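# Rotate backboard clips outward into the frame groove

## Task

Rotate each metal clip on the backboard outward until its free end is seated in the groove along the frame's inner wall, so that every clip locks the backboard in place.

## Robot and tools

ROBOT. There are two six-joint arms, left_arm and right_arm, and each has a two-finger parallel gripper. Each arm's base sits on a tilted plate, and both plates hang from one metal frame behind the arms. A plate and its half of that frame count as part of that arm in any "too close" warning. Calibrated base poses (URDF root) are: left_arm at (-0.044, +0.234, +0.186) m with quat_wxyz (+0.951, -0.138, +0.275, -0.012), and right_arm at (+0.040, -0.146, +0.186) m with (+0.951, +0.140, +0.274, +0.005). Now and then a brief disturbance may pull on a held part or nudge a loose one.

FRAME. Every hand position, orientation and velocity is in the scene frame. Its origin is at table height, halfway between the nominal bases. +x points out over the table, +z points up, and left_arm is on the +y side. Arm names do not match image left and right. end_effector_position is the point between the finger pads, about 1 cm short of the tips. The gripper's +z runs along the fingers and its y axis is the closing direction. Reported poses can be off by a few centimetres, more at long reach.

ROW FORMAT. Both tools that move the robot take rows of 14 numbers, each in [-1, 1]. The first seven are left_arm: shoulder, elbow, waist, wrist pitch, wrist yaw, wrist roll, then opening. The last seven are right_arm in the same order. Use this order only, whatever the URDF joint names say. The six joint numbers are offsets, not poses. They count from the arm's Joint targets as they stand when the action or move begins, not from the previous row. Scale: 1.0 equals 1.258 rad (shoulder), 1.3 rad (elbow), 1.202 rad (waist), 2.073 rad (wrist pitch) and 2.022 rad (wrist yaw and wrist roll). The opening number is absolute: +1 is fully open (0.094 m pad gap) and -1 is shut. Sending 0 on an arm's joints holds it at its targets. Resend the current opening to leave a gripper alone, because 0 means half open. Joint ranges in rad: shoulder 0 to 3.142, elbow 0 to 3.142, waist -2.618 to 3.054, wrist pitch and wrist yaw -1.571 to 1.571, wrist roll -2.094 to 2.094. The true ends can differ by up to 0.059 rad. Asking for more than 0.059 rad past a stated end gets the action refused for both arms. A malformed action, or a failing first action, voids the whole call. "joint sent to its limit" means a joint was clamped at its end.

execute_actions(actions, cameras). actions is a list of actions. Each action is a list of up to 15 rows, and each row runs for one 1/30 s step. A short action repeats its final row until 15 steps (0.5 s) have passed. An empty list just returns the state and images. cameras chooses which images come back: omitted, null or ["all"] gives all of them, [] gives none, and an unknown name voids the call.

move(target, speed, blend, opening_speed, blocking, cameras). target is one row or a list of up to 15 rows, all offsets from the same starting Joint targets. speed (rad/s, 0.01 to 2, default 0.5) caps the joint with the longest way to go; give one value or one per target. blend (rad) rounds the corners between list targets; 0 stops at each one. opening_speed (at least 0.2 per second on the opening scale) ramps the fingers gradually. The first target's openings are sent at the start. Each later target's new opening makes both arms halt, change the grip and then continue. Paths last at least 0.5 s, and those over 10 s stop short. Joints move together with no collision avoidance, so hands travel in curves. With blocking=false the call returns after about 0.5 s while the motion continues. The "move:" line reports the outcome: done, off_target (at rest more than 0.035 rad from target), moving, held or fault, plus limits=held and each lagging arm's worst joint. done does not prove contact or its absence.

wait(seconds 0 to 10) lets the scene run with commands held; a running move keeps going. stop() brakes a running move, and a fast one needs room to brake. zoom_image(camera, region) enlarges part of the latest cam_high, cam_left_wrist or cam_right_wrist image. region is [x0, y0, x1, y1] in pixels from the top-left, at most 504x504. read_manual(section="licences") returns licence texts only. finished_scene(scene) ends the current scene for good. The clips must stay seated with the robot not touching them.

RESULTS. Joint positions and Joint velocities give one block per arm in row order (rad, rad/s), then the pad gap (m, m/s). "within noise" means an arm is still. Joint targets are the base for your next offsets. Tool commands shows the current opening commands. grip_measured uses the opening scale and reads slightly wide when empty. Joint torques follow the joint order. Positive means toward a larger angle, and the first three wrap around at ±28 N m. "joint command not followed" means the clearance check changed an arm's targets. MOTOR HOT appears at 75 °C. At 90 °C an OVER-TEMPERATURE FAULT folds that arm, which then stays idle, and at 100 °C it goes limp.

MOTION LIMITS. Each step, a joint's target may lead its measured angle by at most 0.202 (waist), 0.258 (shoulder), 0.3 (elbow), 0.573 (wrist pitch) or 0.522 (yaw, roll) rad. If targets would put the gripper more than 200 mm from where it is, they are pulled back. Big offsets therefore take several actions, and tiny ones may not start. An arm blocked by something keeps pushing. To relieve it, command its targets back past its measured positions.

CAMERAS. cam_high (504x504, overhead from about (-0.81, 0.13, 0.94)) and cam_low (504x504, from about (1.45, -0.25, 0.44)) are fixed. cam_left_wrist and cam_right_wrist (672x504 fisheye) ride on the hands and can lag while the arm moves. The calibration is approximate, within a few millimetres and degrees.

CAUTION. Press the clips with the fingertips slowly and gently. Avoid slamming, hard presses, pinning one arm against the other, and knocking anything off the table. Do not leave arms stretched out or straining against an obstacle, because this overheats the motors.

Each tool is called after "Call:" as name([rows], argument=value, ...), one row to a line, values as JSON.

## Session

Call:
execute_actions(actions=[])

Scene clock: 0.00 s.
left_arm: end_effector_position=(+0.1441, +0.0306, +0.2442) grip_measured=+1.000 end_effector_quat_wxyz=(+0.357, +0.364, +0.860, +0.020) | right_arm: end_effector_position=(+0.4566, -0.2733, +0.1277) grip_measured=+1.000 end_effector_quat_wxyz=(-0.092, -0.222, +0.971, +0.007)
Joint names: [shoulder, elbow, waist, wrist pitch, wrist yaw, wrist roll]
Joint positions: left_arm=[1.594 0.669 -1.663 -0.76 -1.231 -0.775 0.094] | right_arm=[1.639 1.574 -0.181 -1.078 0.238 -0.639 0.094]
Joint velocities: within noise
Joint torques (N m): no reading
Motor temperatures (°C): left_arm=[44 47 35 42 35 30 31] | right_arm=[40 46 34 44 37 36 32]
Heat: left arm: 47 °C; right arm: 46 °C.
Joint targets: left_arm=[1.590 0.672 -1.667 -0.765 -1.241 -0.777] | right_arm=[1.638 1.577 -0.179 -1.078 0.235 -0.639]
Tool commands: left_gripper/opening=+1.0 right_gripper/opening=+1.0

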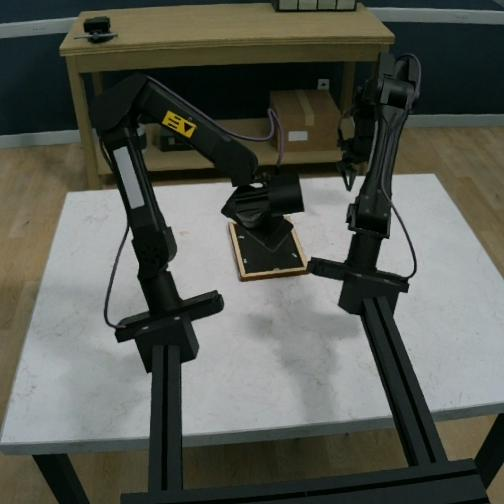

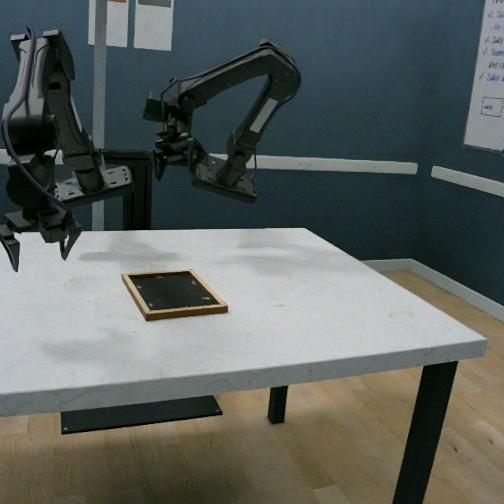

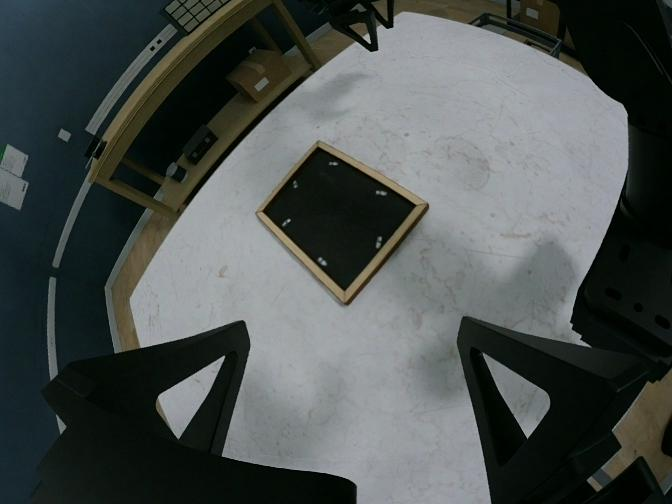

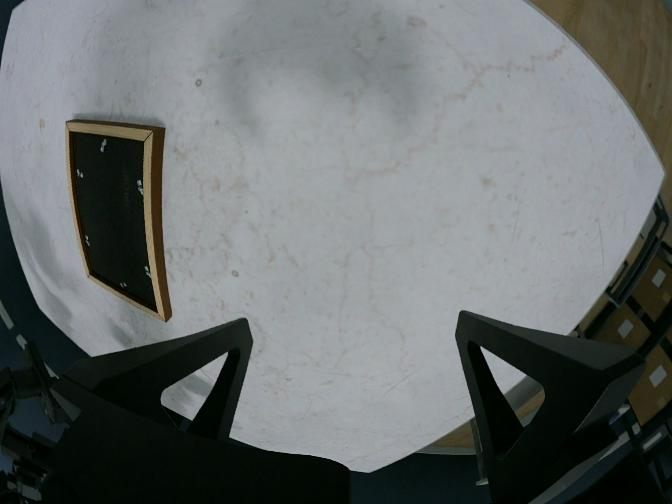

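Call:
zoom_image(camera="cam_left_wrist", region=[250, 130, 440, 310])

Call:
zoom_image(camera="cam_right_wrist", region=[50, 100, 190, 330])

Call:
zoom_image(camera="cam_low", region=[110, 255, 240, 335])

Call:
zoom_image(camera="cam_high", region=[215, 200, 325, 290])

Scaled by 2.653 from the camera's 672x504 image, which has a finer 960x720 frame.

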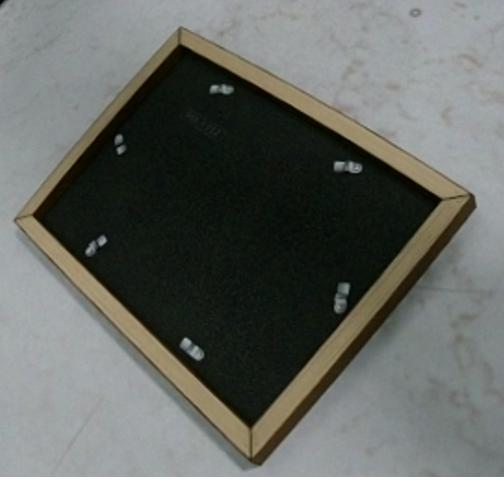

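Scaled by 2.191 from the camera's 672x504 image, which has a finer 960x720 frame.

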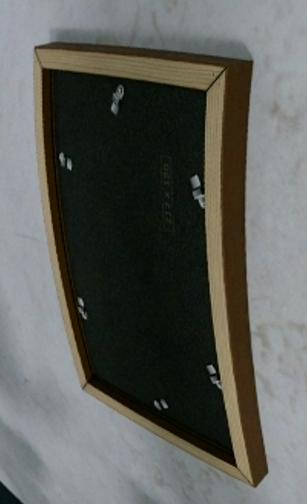

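Scaled by 3.877 from the camera's 504x504 image, which has a finer 720x720 frame.

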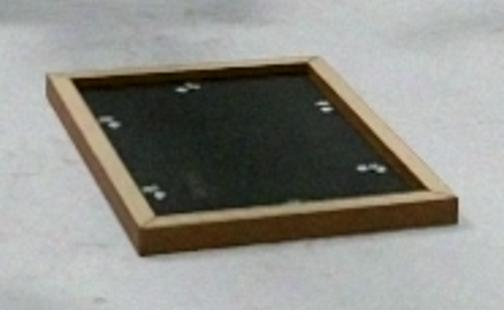

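Scaled by 4.582 from the camera's 504x504 image, which has a finer 720x720 frame.

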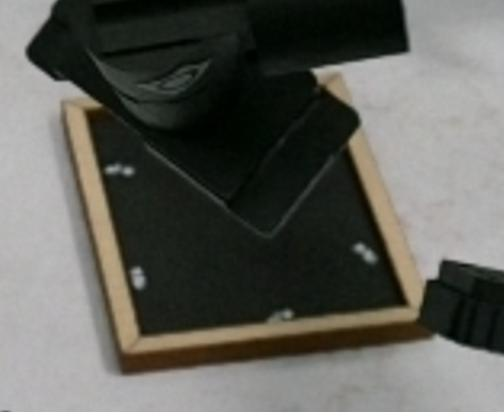

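Call:
move(target=[-0.17, 0.2, 0.9, 0.12, 0.35, 0.2, 1, 0,0,0,0,0,0,1], speed=1.0, cameras=[])

Call:
execute_actions(actions=[])

Scene clock: 139.20 s.
left_arm: end_effector_position=(+0.3142, +0.1291, +0.1493) grip_measured=+1.000 end_effector_quat_wxyz=(+0.091, +0.008, +0.995, -0.042) | right_arm: end_effector_position=(+0.4566, -0.2733, +0.1277) grip_measured=+1.000 end_effector_quat_wxyz=(-0.092, -0.222, +0.971, +0.007)
Joint names: [shoulder, elbow, waist, wrist pitch, wrist yaw, wrist roll]
Joint positions: left_arm=[1.391 0.917 -0.587 -0.526 -0.543 -0.382 0.094] | right_arm=[1.639 1.574 -0.181 -1.078 0.238 -0.639 0.094]
Joint velocities: within noise
Joint torques (N m): left_arm=[-7.92 6.26 -2.48 0.95 0.08 0.12] | right_arm=[-12.37 6.37 1.22 0.17 0.03 -0.02]
Motor temperatures (°C): left_arm=[44 46 35 38 35 30 30] | right_arm=[48 47 34 39 35 35 31]
Heat: left arm: 46 °C; right arm: 48 °C.
Joint targets: left_arm=[1.376 0.932 -0.586 -0.517 -0.533 -0.372] | right_arm=[1.638 1.577 -0.179 -1.078 0.235 -0.639]
move: done
No camera images: "cameras" was empty.

Scene clock: 139.20 s.
left_arm: end_effector_position=(+0.3142, +0.1291, +0.1493) grip_measured=+1.000 end_effector_quat_wxyz=(+0.091, +0.008, +0.995, -0.042) | right_arm: end_effector_position=(+0.4566, -0.2733, +0.1277) grip_measured=+1.000 end_effector_quat_wxyz=(-0.092, -0.222, +0.971, +0.007)
Joint names: [shoulder, elbow, waist, wrist pitch, wrist yaw, wrist roll]
Joint positions: left_arm=[1.391 0.917 -0.587 -0.526 -0.543 -0.382 0.094] | right_arm=[1.639 1.574 -0.181 -1.078 0.238 -0.639 0.094]
Joint velocities: within noise
Joint torques (N m): left_arm=[-7.92 6.26 -2.48 0.95 0.08 0.12] | right_arm=[-12.37 6.37 1.22 0.17 0.03 -0.02]
Motor temperatures (°C): left_arm=[44 46 35 38 35 30 30] | right_arm=[48 47 34 39 35 35 31]
Heat: left arm: 46 °C; right arm: 48 °C.
Joint targets: left_arm=[1.376 0.932 -0.586 -0.517 -0.533 -0.372] | right_arm=[1.638 1.577 -0.179 -1.078 0.235 -0.639]
Tool commands: left_gripper/opening=+1.0 right_gripper/opening=+1.0
camera_calibration:
cam_left_wrist: T_world_to_cam=[[-0.0617786, -0.998068, 0.0065993, 0.154783], [-0.986228, 0.0620594, 0.153309, 0.314025], [-0.153422, 0.0029628, -0.988156, 0.291633], [0, 0, 0, 1]] pos_world=[0.364006, 0.134131, 0.239015]

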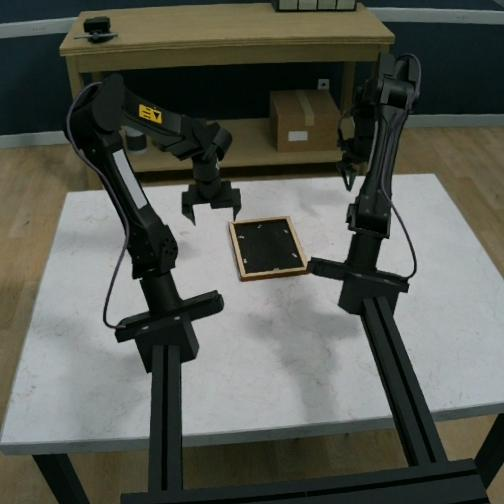

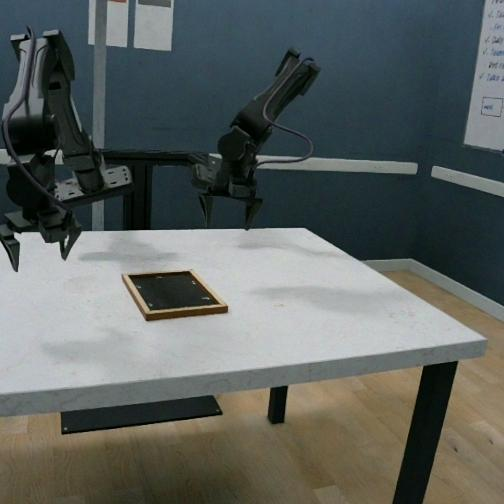

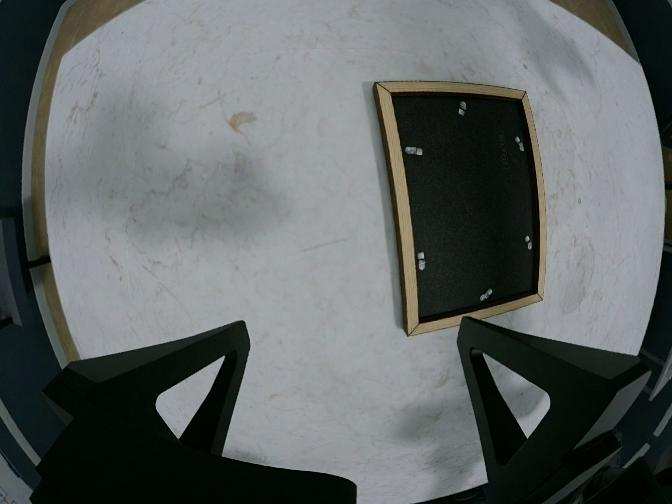

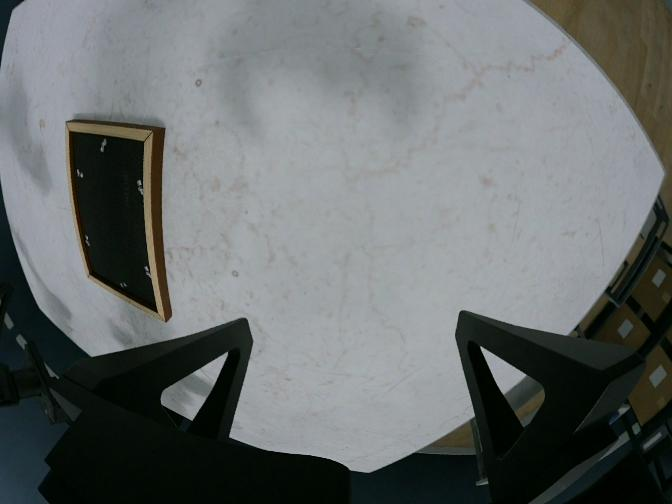

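Call:
zoom_image(camera="cam_left_wrist", region=[360, 70, 560, 210])

Call:
zoom_image(camera="cam_left_wrist", region=[380, 210, 580, 350])

Scaled by 2.520 from the camera's 672x504 image, which has a finer 960x720 frame.

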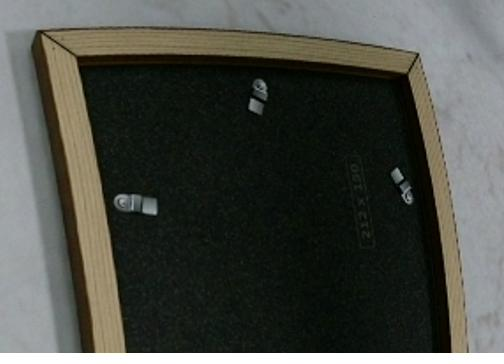

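Scaled by 2.520 from the camera's 672x504 image, which has a finer 960x720 frame.

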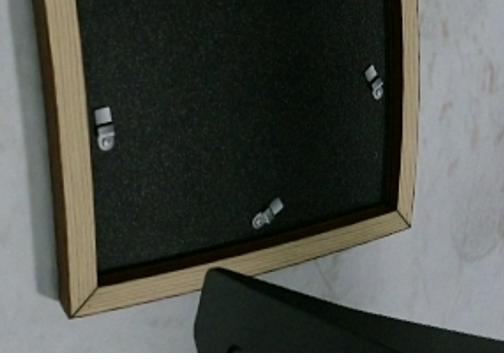

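Call:
move(target=[-0.14, 0.206, 0.737, 0.105, 0.264, 0.184, 1, 0,0,0,0,0,0,-1], speed=1.0, cameras=[])

Call:
move(target=[0,0,0,0,0,0,1, -0.0803, -0.394, 0.707, 0.129, 0.162, 0.316,-1], speed=0.8)

Scene clock: 235.87 s.
left_arm: end_effector_position=(+0.4584, +0.3998, +0.2215) grip_measured=+1.000 end_effector_quat_wxyz=(+0.307, -0.167, +0.937, +0.000) | right_arm: end_effector_position=(+0.4566, -0.2733, +0.1277) grip_measured=-0.989 end_effector_quat_wxyz=(-0.092, -0.222, +0.971, +0.007)
Joint names: [shoulder, elbow, waist, wrist pitch, wrist yaw, wrist roll]
Joint positions: left_arm=[1.217 1.182 0.298 -0.3 -0.011 -0.01 0.094] | right_arm=[1.639 1.574 -0.181 -1.078 0.238 -0.639 0.001]
Joint velocities: within noise
Joint torques (N m): left_arm=[-11.45 8.35 -0.18 1.63 0.14 0.1] | right_arm=[-12.25 6.41 1.39 0.17 0 -0.06]
Motor temperatures (°C): left_arm=[47 45 34 37 34 30 30] | right_arm=[49 46 33 36 35 34 31]
Heat: left arm: 47 °C; right arm: 49 °C.
Joint targets: left_arm=[1.201 1.199 0.300 -0.299 0.001 0.000] | right_arm=[1.638 1.577 -0.179 -1.078 0.235 -0.639]
move: done
No camera images: "cameras" was empty.

Scene clock: 237.77 s.
left_arm: end_effector_position=(+0.4584, +0.3996, +0.2215) grip_measured=+1.000 end_effector_quat_wxyz=(+0.307, -0.167, +0.937, +0.000) | right_arm: end_effector_position=(+0.3680, -0.0304, +0.1461) grip_measured=-0.989 end_effector_quat_wxyz=(-0.013, -0.299, +0.954, -0.001)
Joint names: [shoulder, elbow, waist, wrist pitch, wrist yaw, wrist roll]
Joint positions: left_arm=[1.217 1.182 0.298 -0.3 -0.01 -0.01 0.094] | right_arm=[1.558 1.079 0.659 -0.827 0.555 -0.009 0.001]
Joint velocities: within noise
Joint torques (N m): left_arm=[-11.41 8.36 -0.23 1.63 0.17 0.11] | right_arm=[-9.46 4.22 4.27 0.53 0.13 0.04]
Motor temperatures (°C): left_arm=[47 46 34 37 34 30 30] | right_arm=[49 45 33 36 35 34 31]
Heat: left arm: 47 °C; right arm: 49 °C.
Joint targets: left_arm=[1.201 1.199 0.300 -0.299 0.001 0.000] | right_arm=[1.536 1.065 0.671 -0.811 0.563 0.000]
move: done
camera_calibration:
cam_left_wrist: T_world_to_cam=[[0.31137, -0.950108, 0.0185534, 0.240404], [-0.912315, -0.304334, -0.273974, 0.635568], [0.265951, 0.0683806, -0.961558, 0.159978], [0, 0, 0, 1]] pos_world=[0.462437, 0.410896, 0.323497]
cam_right_wrist: T_world_to_cam=[[0.519587, -0.849994, -0.0868298, -0.195436], [-0.779138, -0.513065, 0.360152, 0.254732], [-0.350676, -0.119478, -0.928844, 0.36545], [0, 0, 0, 1]] pos_world=[0.428172, 0.00823769, 0.230735]

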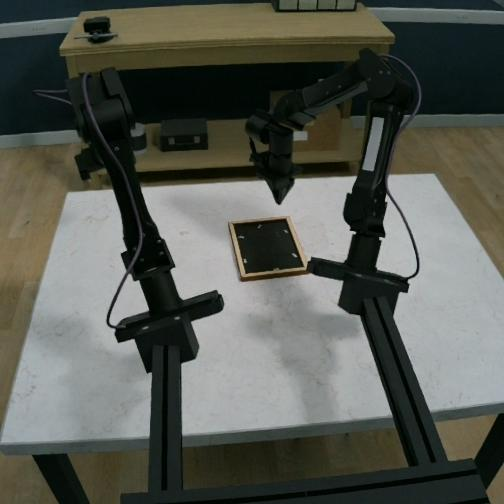

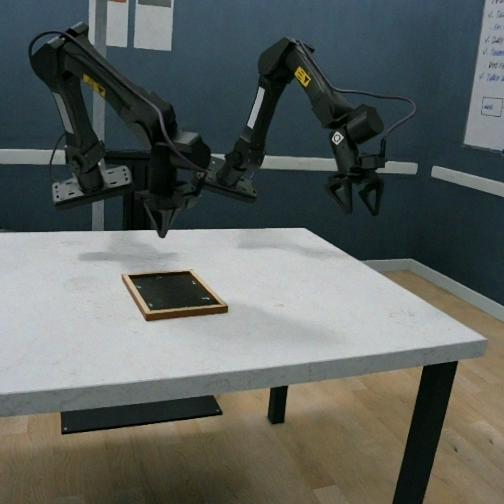

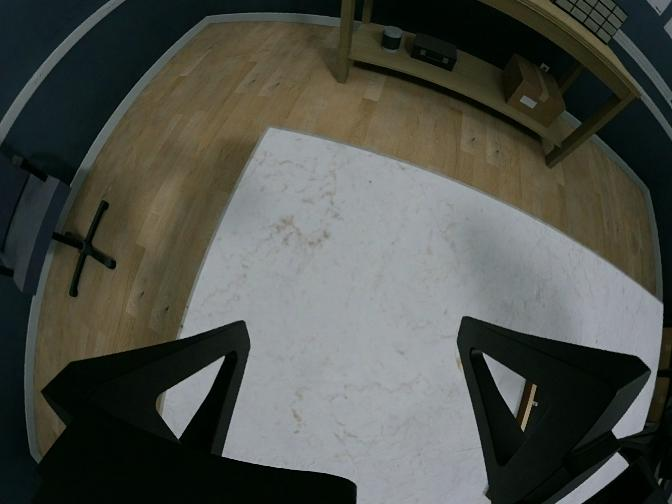

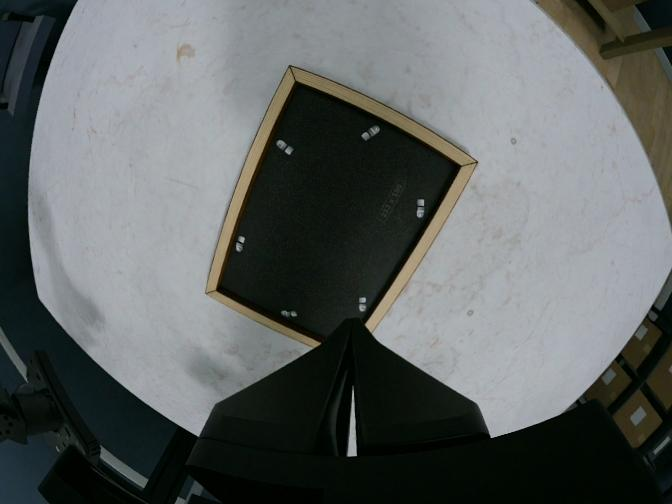

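Call:
zoom_image(camera="cam_right_wrist", region=[200, 60, 480, 340])

Scaled by 1.800 from the camera's 672x504 image, which has a finer 960x720 frame.

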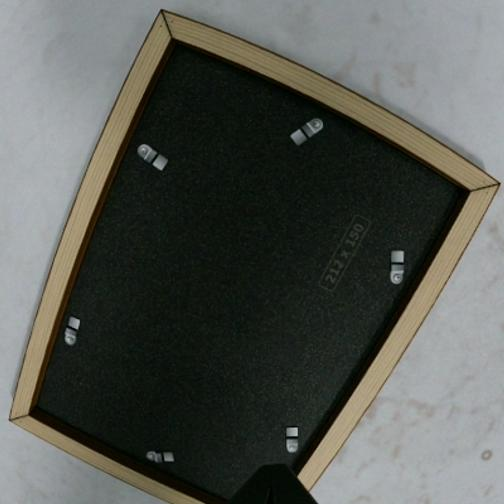

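Call:
move(target=[0,0,0,0,0,0,1, 0.2945, -0.1208, 0.0641, 0.2307, 0.01, 0.2893,-1], speed=0.5)

Call:
zoom_image(camera="cam_right_wrist", region=[200, 100, 520, 360])

Scene clock: 326.10 s.
left_arm: end_effector_position=(+0.4584, +0.3996, +0.2215) grip_measured=+1.000 end_effector_quat_wxyz=(+0.307, -0.167, +0.937, +0.000) | right_arm: end_effector_position=(+0.3167, +0.0367, +0.0510) grip_measured=-0.989 end_effector_quat_wxyz=(-0.003, -0.043, +0.999, +0.002)
Joint names: [shoulder, elbow, waist, wrist pitch, wrist yaw, wrist roll]
Joint positions: left_arm=[1.217 1.182 0.298 -0.3 -0.01 -0.01 0.094] | right_arm=[1.89 0.917 0.727 -0.348 0.572 0.576 0.001]
Joint velocities: within noise
Joint torques (N m): left_arm=[-11.45 8.42 -0.21 1.63 0.18 0.11] | right_arm=[-6.52 3.14 6.17 0.55 0.12 0.1]
Motor temperatures (°C): left_arm=[51 49 34 39 34 30 30] | right_arm=[48 43 35 35 35 34 32]
Heat: left arm: 51 °C; right arm: 48 °C.
Joint targets: left_arm=[1.201 1.199 0.300 -0.299 0.000 -0.001] | right_arm=[1.907 0.908 0.748 -0.333 0.583 0.585]
move: done
camera_calibration:
cam_left_wrist: T_world_to_cam=[[0.31137, -0.950108, 0.0185534, 0.240404], [-0.912315, -0.304334, -0.273974, 0.635568], [0.265951, 0.0683806, -0.961558, 0.159978], [0, 0, 0, 1]] pos_world=[0.462437, 0.410896, 0.323497]
cam_right_wrist: T_world_to_cam=[[0.0277768, -0.995904, -0.0860432, 0.0410481], [-0.937964, -0.0557282, 0.342226, 0.317905], [-0.34562, 0.0711995, -0.93567, 0.258837], [0, 0, 0, 1]] pos_world=[0.386502, 0.0401672, 0.136923]

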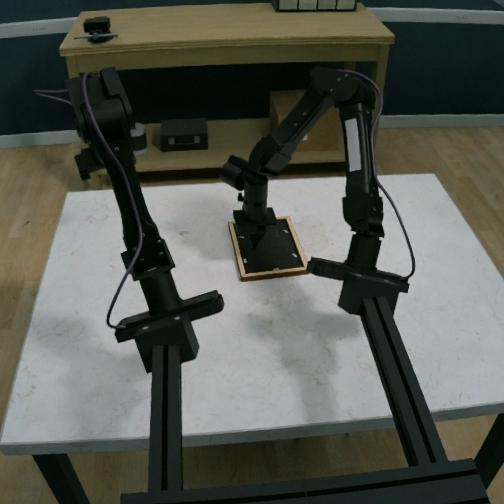

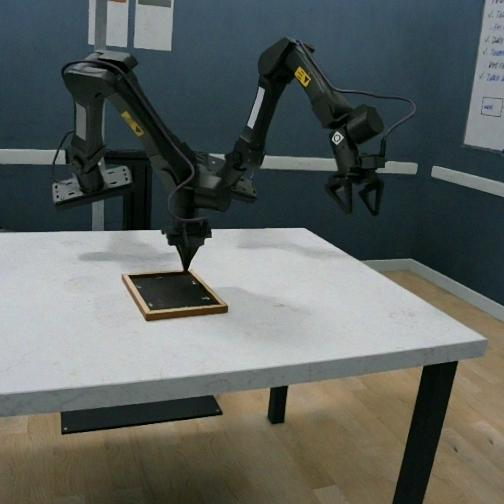

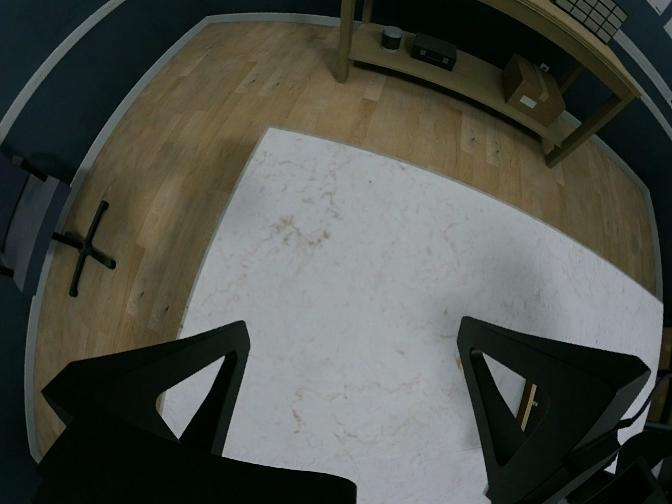

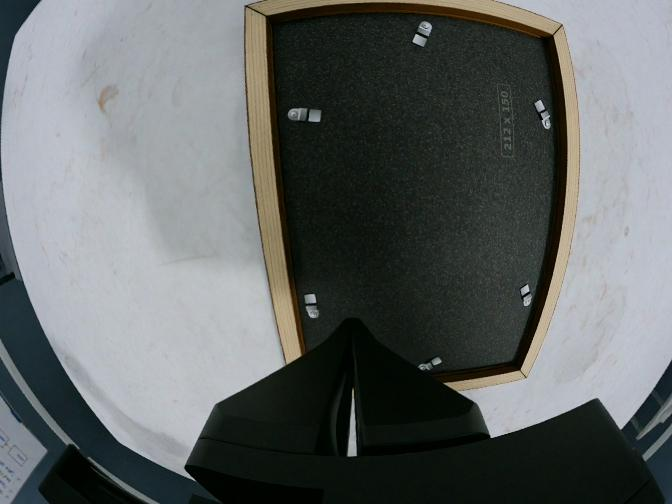

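Scaled by 1.575 from the camera's 672x504 image, which has a finer 960x720 frame.

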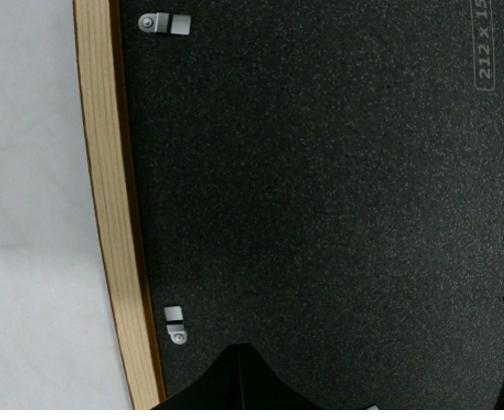

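Call:
move(target=[0,0,0,0,0,0,1, 0.0781, -0.0059, -0.0105, 0.055, -0.0015, -0.0074,-1], speed=0.3, cameras=["cam_right_wrist"])

Call:
zoom_image(camera="cam_right_wrist", region=[240, 240, 400, 360])

Call:
zoom_image(camera="cam_low", region=[110, 225, 250, 335])

Scene clock: 384.23 s.
left_arm: end_effector_position=(+0.4585, +0.3996, +0.2215) grip_measured=+1.000 end_effector_quat_wxyz=(+0.307, -0.167, +0.937, +0.000) | right_arm: end_effector_position=(+0.3085, +0.0492, +0.0279) grip_measured=-0.989 end_effector_quat_wxyz=(+0.002, -0.039, +0.999, +0.005)
Joint names: [shoulder, elbow, waist, wrist pitch, wrist yaw, wrist roll]
Joint positions: left_arm=[1.217 1.182 0.298 -0.3 -0.01 -0.009 0.094] | right_arm=[1.985 0.911 0.727 -0.233 0.573 0.577 0.001]
Joint velocities: within noise
Joint torques (N m): left_arm=[-11.44 8.4 -0.18 1.63 0.16 0.11] | right_arm=[-6.39 2.5 5.14 0.56 0.07 -0.09]
Motor temperatures (°C): left_arm=[52 49 33 39 34 30 30] | right_arm=[44 42 36 34 34 33 33]
Heat: left arm: 52 °C; right arm: 44 °C.
Joint targets: left_arm=[1.201 1.199 0.300 -0.299 0.001 0.000] | right_arm=[2.005 0.900 0.735 -0.218 0.580 0.570]
move: done
camera_calibration:
cam_right_wrist: T_world_to_cam=[[0.0207733, -0.995584, -0.0915478, 0.0540475], [-0.941511, -0.0502849, 0.333209, 0.319935], [-0.336341, 0.0792714, -0.938398, 0.230332], [0, 0, 0, 1]] pos_world=[0.37757, 0.051638, 0.114486]
Images, in order (width x height): cam_right_wrist 672x504.

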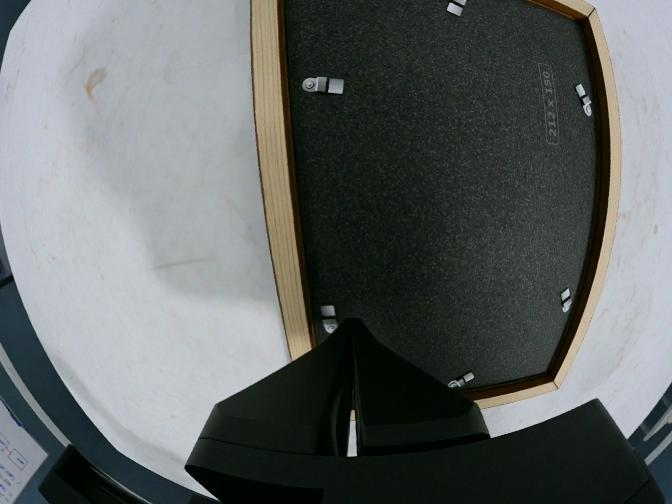

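Scaled by 3.150 from the camera's 672x504 image, which has a finer 960x720 frame.

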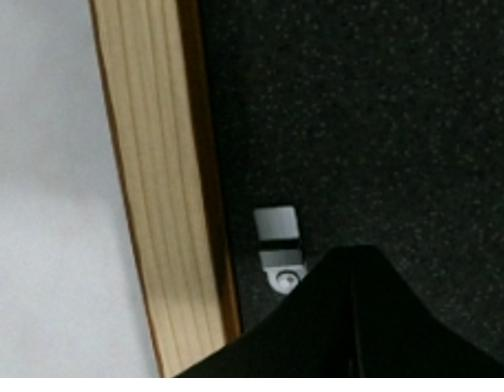

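This scene's latest camera images include none from cam_low. They are from: cam_right_wrist. cam_low's image comes with the result of a call that names it in "cameras".

Call:
move(target=[0,0,0,0,0,0,1, 0.0174, -0.0031, -0.012, 0.0169, -0.0017, -0.0083,-1], speed=0.2, cameras=["cam_right_wrist","cam_low"])

Call:
zoom_image(camera="cam_low", region=[110, 225, 250, 335])

Call:
zoom_image(camera="cam_right_wrist", region=[240, 240, 400, 360])

Scene clock: 408.67 s.
left_arm: end_effector_position=(+0.4585, +0.3996, +0.2215) grip_measured=+1.000 end_effector_quat_wxyz=(+0.307, -0.167, +0.937, +0.000) | right_arm: end_effector_position=(+0.3092, +0.0534, +0.0234) grip_measured=-0.989 end_effector_quat_wxyz=(+0.007, -0.042, +0.999, +0.009)
Joint names: [shoulder, elbow, waist, wrist pitch, wrist yaw, wrist roll]
Joint positions: left_arm=[1.217 1.182 0.298 -0.3 -0.01 -0.009 0.094] | right_arm=[2.005 0.911 0.727 -0.198 0.573 0.562 0.001]
Joint velocities: within noise
Joint torques (N m): left_arm=[-11.45 8.36 -0.2 1.64 0.18 0.1] | right_arm=[-6.23 2.1 4.1 0.64 0.04 -0.1]
Motor temperatures (°C): left_arm=[53 49 33 39 34 30 30] | right_arm=[44 41 36 34 34 33 33]
Heat: left arm: 53 °C; right arm: 44 °C.
Joint targets: left_arm=[1.201 1.199 0.300 -0.299 0.001 0.000] | right_arm=[2.027 0.896 0.721 -0.183 0.576 0.553]
move: done
camera_calibration:
cam_right_wrist: T_world_to_cam=[[0.0284496, -0.994665, -0.0991545, 0.055578], [-0.944605, -0.0591992, 0.322828, 0.323912], [-0.326975, 0.0844775, -0.94125, 0.222856], [0, 0, 0, 1]] pos_world=[0.377256, 0.0556305, 0.110706]
Images, in order (width x height): cam_low 504x504, cam_right_wrist 672x504.

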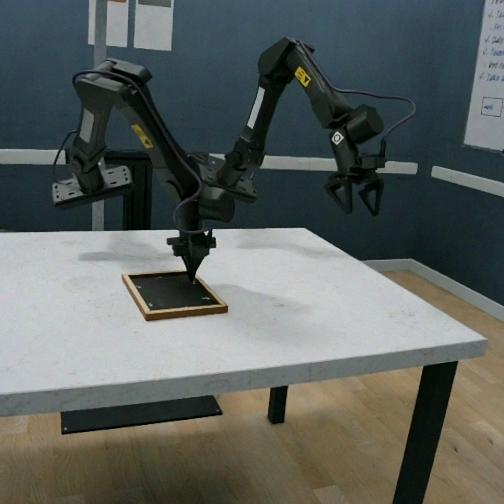

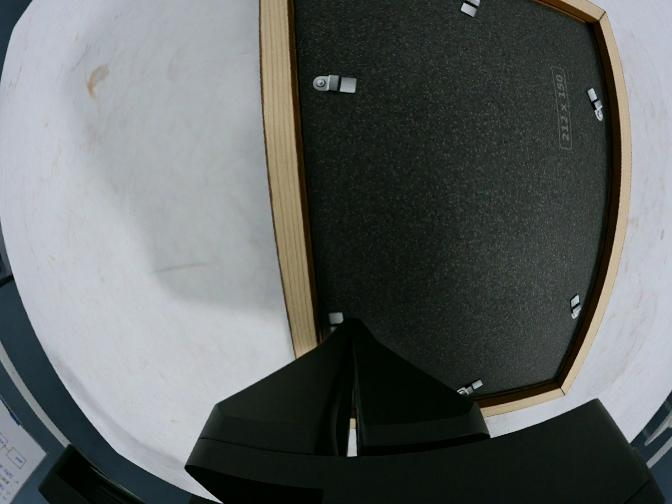

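Scaled by 3.600 from the camera's 504x504 image, which has a finer 720x720 frame.

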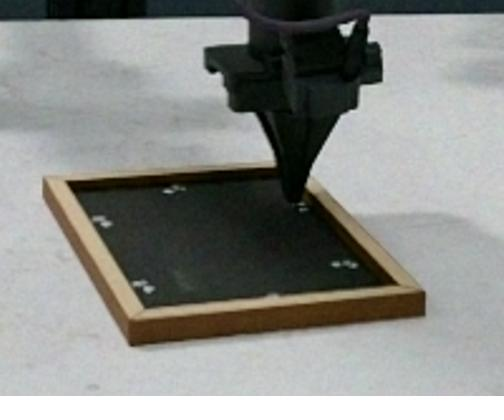

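Scaled by 3.150 from the camera's 672x504 image, which has a finer 960x720 frame.

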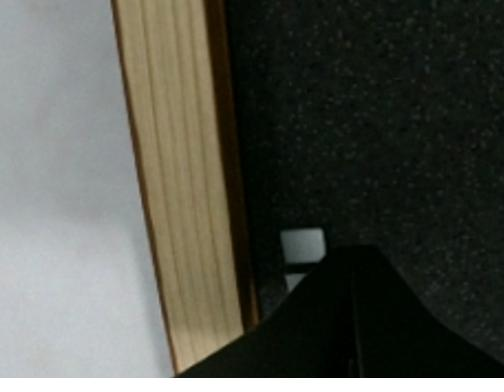

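Call:
move(target=[0,0,0,0,0,0,1, 0, -0.0123, -0.0208, 0.0159, -0.0074, -0.0089,-1], speed=0.2, cameras=["cam_right_wrist"])

Call:
zoom_image(camera="cam_right_wrist", region=[240, 240, 400, 360])

Scene clock: 446.10 s.
left_arm: end_effector_position=(+0.4585, +0.3996, +0.2215) grip_measured=+1.000 end_effector_quat_wxyz=(+0.307, -0.167, +0.937, +0.000) | right_arm: end_effector_position=(+0.3091, +0.0483, +0.0182) grip_measured=-0.989 end_effector_quat_wxyz=(+0.007, -0.039, +0.999, +0.009)
Joint names: [shoulder, elbow, waist, wrist pitch, wrist yaw, wrist roll]
Joint positions: left_arm=[1.217 1.182 0.298 -0.3 -0.01 -0.009 0.094] | right_arm=[2.005 0.892 0.706 -0.165 0.566 0.544 0.001]
Joint velocities: within noise
Joint torques (N m): left_arm=[-11.44 8.38 -0.23 1.64 0.17 0.1] | right_arm=[-6.15 2.17 3.74 0.62 -0.06 -0.07]
Motor temperatures (°C): left_arm=[53 49 33 39 34 30 30] | right_arm=[45 40 35 34 34 33 33]
Heat: left arm: 53 °C; right arm: 45 °C.
Joint targets: left_arm=[1.201 1.199 0.300 -0.299 0.001 0.000] | right_arm=[2.027 0.880 0.696 -0.151 0.561 0.535]
move: done
camera_calibration:
cam_right_wrist: T_world_to_cam=[[0.0227097, -0.994677, -0.100507, 0.0517439], [-0.945034, -0.0541588, 0.322455, 0.32513], [-0.326182, 0.0876596, -0.941234, 0.217986], [0, 0, 0, 1]] pos_world=[0.377187, 0.0499685, 0.105537]
Images, in order (width x height): cam_right_wrist 672x504.

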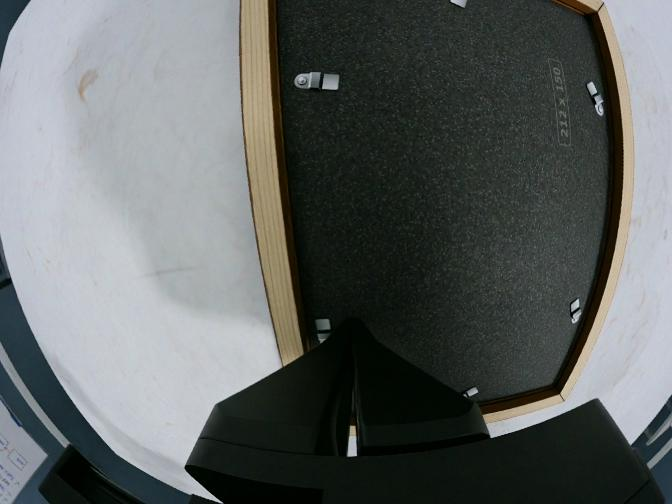

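Scaled by 3.150 from the camera's 672x504 image, which has a finer 960x720 frame.

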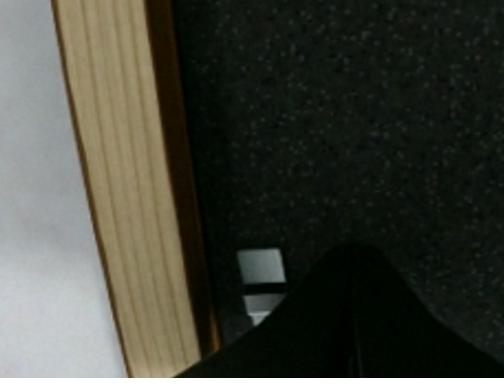

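Call:
move(target=[0,0,0,0,0,0,1, 0.0065, -0.0012, -0.0045, 0.0064, -0.0007, -0.0031,-1], speed=0.1, cameras=["cam_right_wrist"])

Call:
zoom_image(camera="cam_right_wrist", region=[240, 240, 400, 360])

Scene clock: 462.03 s.
left_arm: end_effector_position=(+0.4585, +0.3996, +0.2215) grip_measured=+1.000 end_effector_quat_wxyz=(+0.307, -0.167, +0.937, +0.000) | right_arm: end_effector_position=(+0.3099, +0.0492, +0.0175) grip_measured=-0.989 end_effector_quat_wxyz=(+0.009, -0.041, +0.999, +0.011)
Joint names: [shoulder, elbow, waist, wrist pitch, wrist yaw, wrist roll]
Joint positions: left_arm=[1.217 1.182 0.298 -0.3 -0.01 -0.009 0.094] | right_arm=[2.007 0.892 0.706 -0.157 0.565 0.538 0.001]
Joint velocities: within noise
Joint torques (N m): left_arm=[-11.44 8.42 -0.21 1.62 0.18 0.11] | right_arm=[-5.85 2.17 3.17 0.69 -0.08 -0.14]
Motor temperatures (°C): left_arm=[54 49 33 39 34 30 30] | right_arm=[45 40 35 34 34 33 33]
Heat: left arm: 54 °C; right arm: 45 °C.
Joint targets: left_arm=[1.201 1.199 0.300 -0.299 0.001 0.000] | right_arm=[2.035 0.878 0.691 -0.137 0.560 0.529]
move: done
camera_calibration:
cam_right_wrist: T_world_to_cam=[[0.0254225, -0.994283, -0.103708, 0.0517603], [-0.945902, -0.0574919, 0.319318, 0.32657], [-0.323455, 0.0899802, -0.941956, 0.216609], [0, 0, 0, 1]] pos_world=[0.37765, 0.050749, 0.105124]
Images, in order (width x height): cam_right_wrist 672x504.

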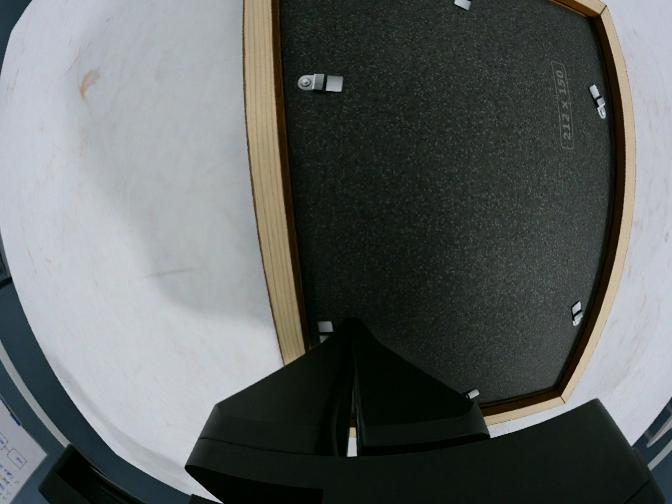

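Scaled by 3.150 from the camera's 672x504 image, which has a finer 960x720 frame.

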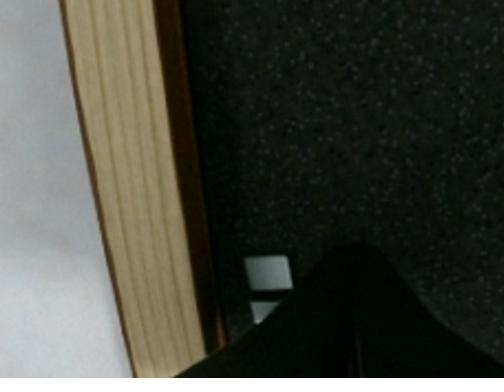

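Call:
move(target=[0,0,0,0,0,0,1, 0.0048, 0.0315, 0.0383, -0.022, 0.0074, -0.2522,-1], speed=0.4, cameras=["cam_right_wrist"])

Call:
zoom_image(camera="cam_right_wrist", region=[240, 240, 400, 360])

Scene clock: 504.10 s.
left_arm: end_effector_position=(+0.4585, +0.3996, +0.2215) grip_measured=+1.000 end_effector_quat_wxyz=(+0.307, -0.167, +0.937, +0.000) | right_arm: end_effector_position=(+0.3098, +0.0531, +0.0177) grip_measured=-0.989 end_effector_quat_wxyz=(+0.011, -0.296, +0.955, +0.008)
Joint names: [shoulder, elbow, waist, wrist pitch, wrist yaw, wrist roll]
Joint positions: left_arm=[1.217 1.182 0.298 -0.3 -0.01 -0.009 0.094] | right_arm=[2.018 0.905 0.714 -0.166 0.568 0.028 0.001]
Joint velocities: within noise
Joint torques (N m): left_arm=[-11.47 8.38 -0.18 1.62 0.18 0.1] | right_arm=[-6.17 4.44 6.32 0.33 0.11 -0.11]
Motor temperatures (°C): left_arm=[54 49 33 39 34 30 29] | right_arm=[43 40 35 33 34 33 33]
Heat: left arm: 54 °C; right arm: 43 °C.
Joint targets: left_arm=[1.201 1.199 0.300 -0.299 0.001 0.000] | right_arm=[2.042 0.919 0.737 -0.183 0.575 0.019]
move: done
camera_calibration:
cam_right_wrist: T_world_to_cam=[[0.517041, -0.850961, -0.0923814, -0.104401], [-0.796565, -0.517856, 0.311944, 0.30499], [-0.313293, -0.0877004, -0.945598, 0.22277], [0, 0, 0, 1]] pos_world=[0.366717, 0.0886366, 0.105866]
Images, in order (width x height): cam_right_wrist 672x504.

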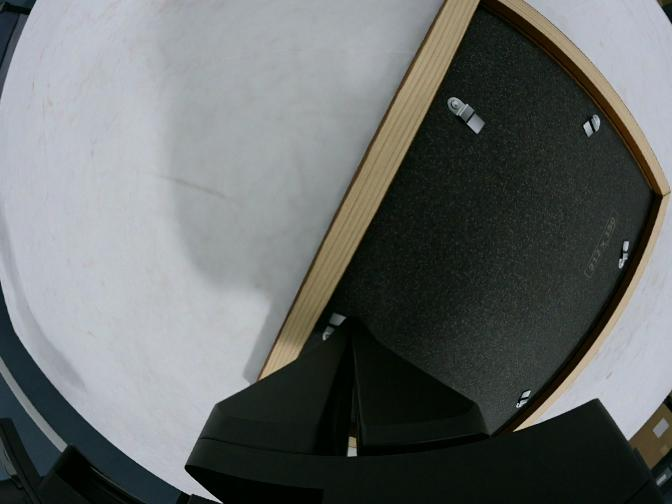

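Scaled by 3.150 from the camera's 672x504 image, which has a finer 960x720 frame.

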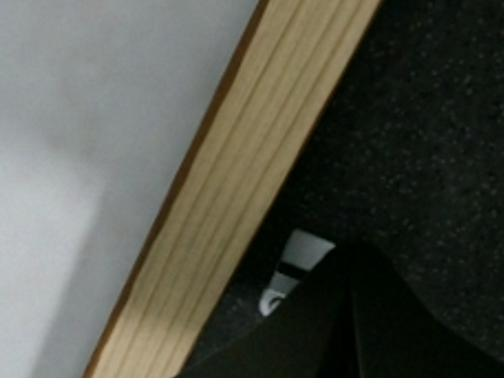

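Call:
move(target=[0,0,0,0,0,0,1, 0.0135, 0.0162, 0.0116, -0.0053, 0.0015, -0.2537,-1], speed=0.4, cameras=["cam_right_wrist"])

Call:
zoom_image(camera="cam_right_wrist", region=[240, 240, 400, 360])

Scene clock: 552.33 s.
left_arm: end_effector_position=(+0.4585, +0.3996, +0.2215) grip_measured=+1.000 end_effector_quat_wxyz=(+0.307, -0.167, +0.937, +0.000) | right_arm: end_effector_position=(+0.3126, +0.0564, +0.0180) grip_measured=-0.989 end_effector_quat_wxyz=(+0.014, -0.534, +0.846, -0.003)
Joint names: [shoulder, elbow, waist, wrist pitch, wrist yaw, wrist roll]
Joint positions: left_arm=[1.217 1.182 0.298 -0.3 -0.01 -0.009 0.094] | right_arm=[2.033 0.927 0.725 -0.178 0.587 -0.485 0.001]
Joint velocities: within noise
Joint torques (N m): left_arm=[-11.47 8.38 -0.23 1.63 0.17 0.11] | right_arm=[-6.12 4.48 6.58 0.38 -0.06 -0.11]
Motor temperatures (°C): left_arm=[55 49 33 40 34 30 29] | right_arm=[43 40 37 33 34 33 33]
Heat: left arm: 55 °C; right arm: 43 °C.
Joint targets: left_arm=[1.201 1.199 0.300 -0.299 0.001 0.000] | right_arm=[2.058 0.941 0.751 -0.194 0.578 -0.494]
move: done
camera_calibration:
cam_right_wrist: T_world_to_cam=[[0.875396, -0.479333, -0.0626203, -0.236538], [-0.437949, -0.841236, 0.317052, 0.2149], [-0.204652, -0.250121, -0.946339, 0.199376], [0, 0, 0, 1]] pos_world=[0.341982, 0.11727, 0.105731]
Images, in order (width x height): cam_right_wrist 672x504.

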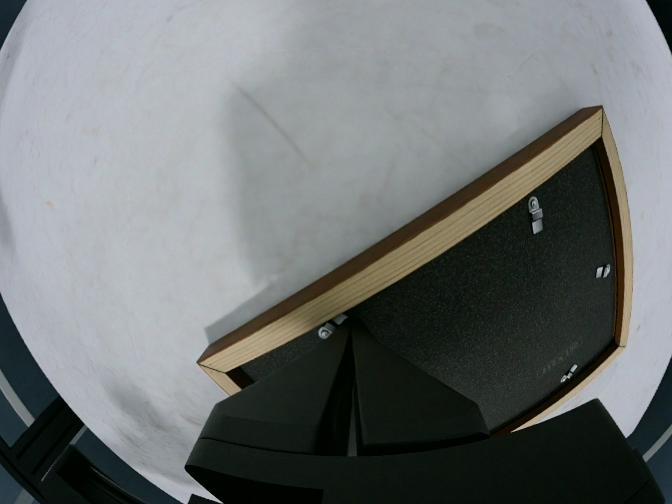

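Scaled by 3.150 from the camera's 672x504 image, which has a finer 960x720 frame.

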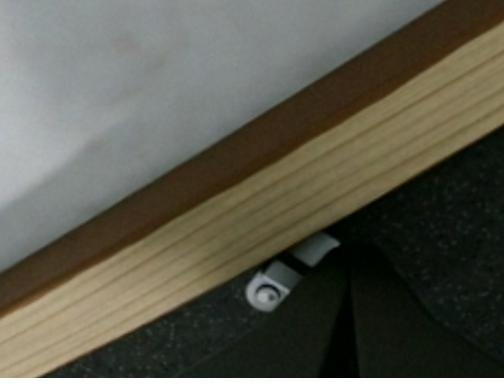

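Call:
move([
  [0,0,0,0,0,0,1, -0.0493, -0.0412, -0.0383, 0.02, -0.0089, 0.3032,-1],
  [0,0,0,0,0,0,1, -0.0032, -0.0054, -0.0025, 0.001, 0, 0.2572,-1],
], speed=[0.5,0.15], cameras=["cam_right_wrist"])

Call:
zoom_image(camera="cam_right_wrist", region=[240, 240, 400, 360])

Scene clock: 592.00 s.
left_arm: end_effector_position=(+0.4585, +0.3996, +0.2215) grip_measured=+1.000 end_effector_quat_wxyz=(+0.307, -0.167, +0.937, +0.000) | right_arm: end_effector_position=(+0.3102, +0.0575, +0.0178) grip_measured=-0.989 end_effector_quat_wxyz=(+0.013, -0.298, +0.955, +0.007)
Joint names: [shoulder, elbow, waist, wrist pitch, wrist yaw, wrist roll]
Joint positions: left_arm=[1.217 1.182 0.298 -0.3 -0.01 -0.009 0.094] | right_arm=[2.031 0.92 0.724 -0.172 0.574 0.035 0.001]
Joint velocities: within noise
Joint torques (N m): left_arm=[-11.45 8.42 -0.18 1.62 0.17 0.11] | right_arm=[-6.32 4.41 6.32 0.32 0.04 -0.12]
Motor temperatures (°C): left_arm=[55 49 33 40 34 30 29] | right_arm=[44 40 37 32 34 33 33]
Heat: left arm: 55 °C; right arm: 44 °C.
Joint targets: left_arm=[1.201 1.199 0.300 -0.299 0.001 0.000] | right_arm=[2.054 0.933 0.747 -0.192 0.578 0.026]
move: done
camera_calibration:
cam_right_wrist: T_world_to_cam=[[0.520143, -0.849409, -0.0891915, -0.102056], [-0.79588, -0.519939, 0.310223, 0.307537], [-0.30988, -0.0903747, -0.946471, 0.222423], [0, 0, 0, 1]] pos_world=[0.366771, 0.0933145, 0.106009]
Images, in order (width x height): cam_right_wrist 672x504.

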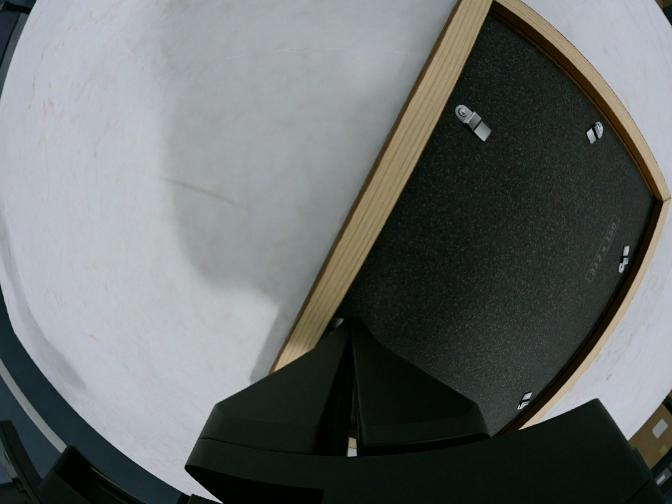

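Scaled by 3.150 from the camera's 672x504 image, which has a finer 960x720 frame.

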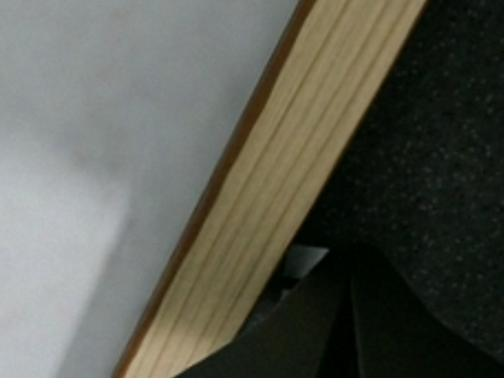

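Call:
move(target=[0,0,0,0,0,0,1, 0.0024, 0.0069, 0.0033, -0.001, 0.0015, -0.2154,-1], speed=0.3, cameras=["cam_right_wrist"])

Call:
zoom_image(camera="cam_right_wrist", region=[240, 240, 400, 360])

Scene clock: 616.00 s.
left_arm: end_effector_position=(+0.4585, +0.3996, +0.2215) grip_measured=+1.000 end_effector_quat_wxyz=(+0.307, -0.167, +0.937, +0.000) | right_arm: end_effector_position=(+0.3126, +0.0591, +0.0190) grip_measured=-0.989 end_effector_quat_wxyz=(+0.016, -0.497, +0.868, +0.003)
Joint names: [shoulder, elbow, waist, wrist pitch, wrist yaw, wrist roll]
Joint positions: left_arm=[1.217 1.182 0.298 -0.3 -0.01 -0.009 0.094] | right_arm=[2.031 0.928 0.727 -0.176 0.578 -0.401 0.001]
Joint velocities: within noise
Joint torques (N m): left_arm=[-11.44 8.36 -0.21 1.64 0.17 0.11] | right_arm=[-6.02 4.55 6.46 0.34 0.04 -0.08]
Motor temperatures (°C): left_arm=[56 49 33 40 34 30 29] | right_arm=[42 39 38 32 34 33 33]
Heat: left arm: 56 °C; right arm: 42 °C.
Joint targets: left_arm=[1.201 1.199 0.300 -0.299 0.001 0.000] | right_arm=[2.057 0.942 0.751 -0.194 0.581 -0.410]
move: done
camera_calibration:
cam_right_wrist: T_world_to_cam=[[0.831356, -0.550991, -0.0725008, -0.217046], [-0.507049, -0.805434, 0.306882, 0.236493], [-0.227484, -0.218366, -0.948982, 0.206352], [0, 0, 0, 1]] pos_world=[0.347298, 0.11595, 0.107513]
Images, in order (width x height): cam_right_wrist 672x504.

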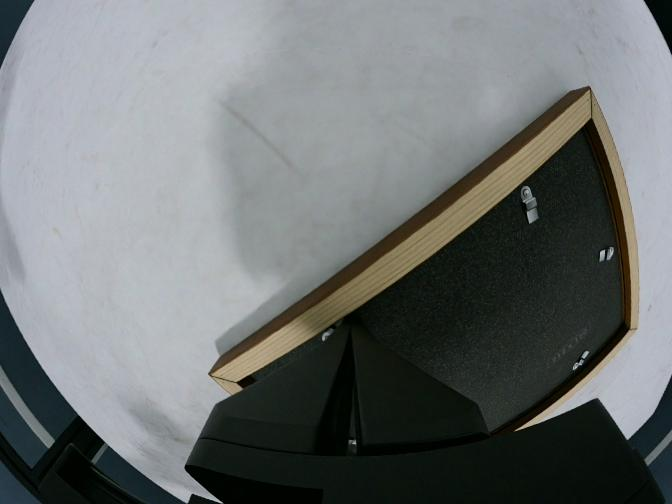

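Scaled by 3.150 from the camera's 672x504 image, which has a finer 960x720 frame.

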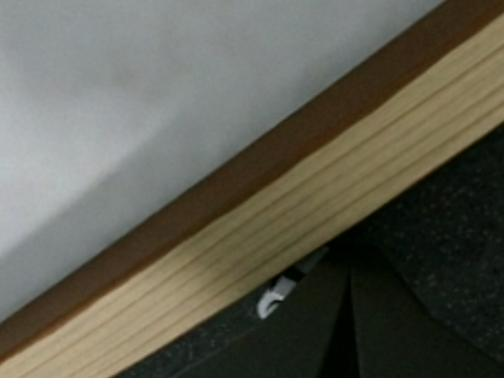

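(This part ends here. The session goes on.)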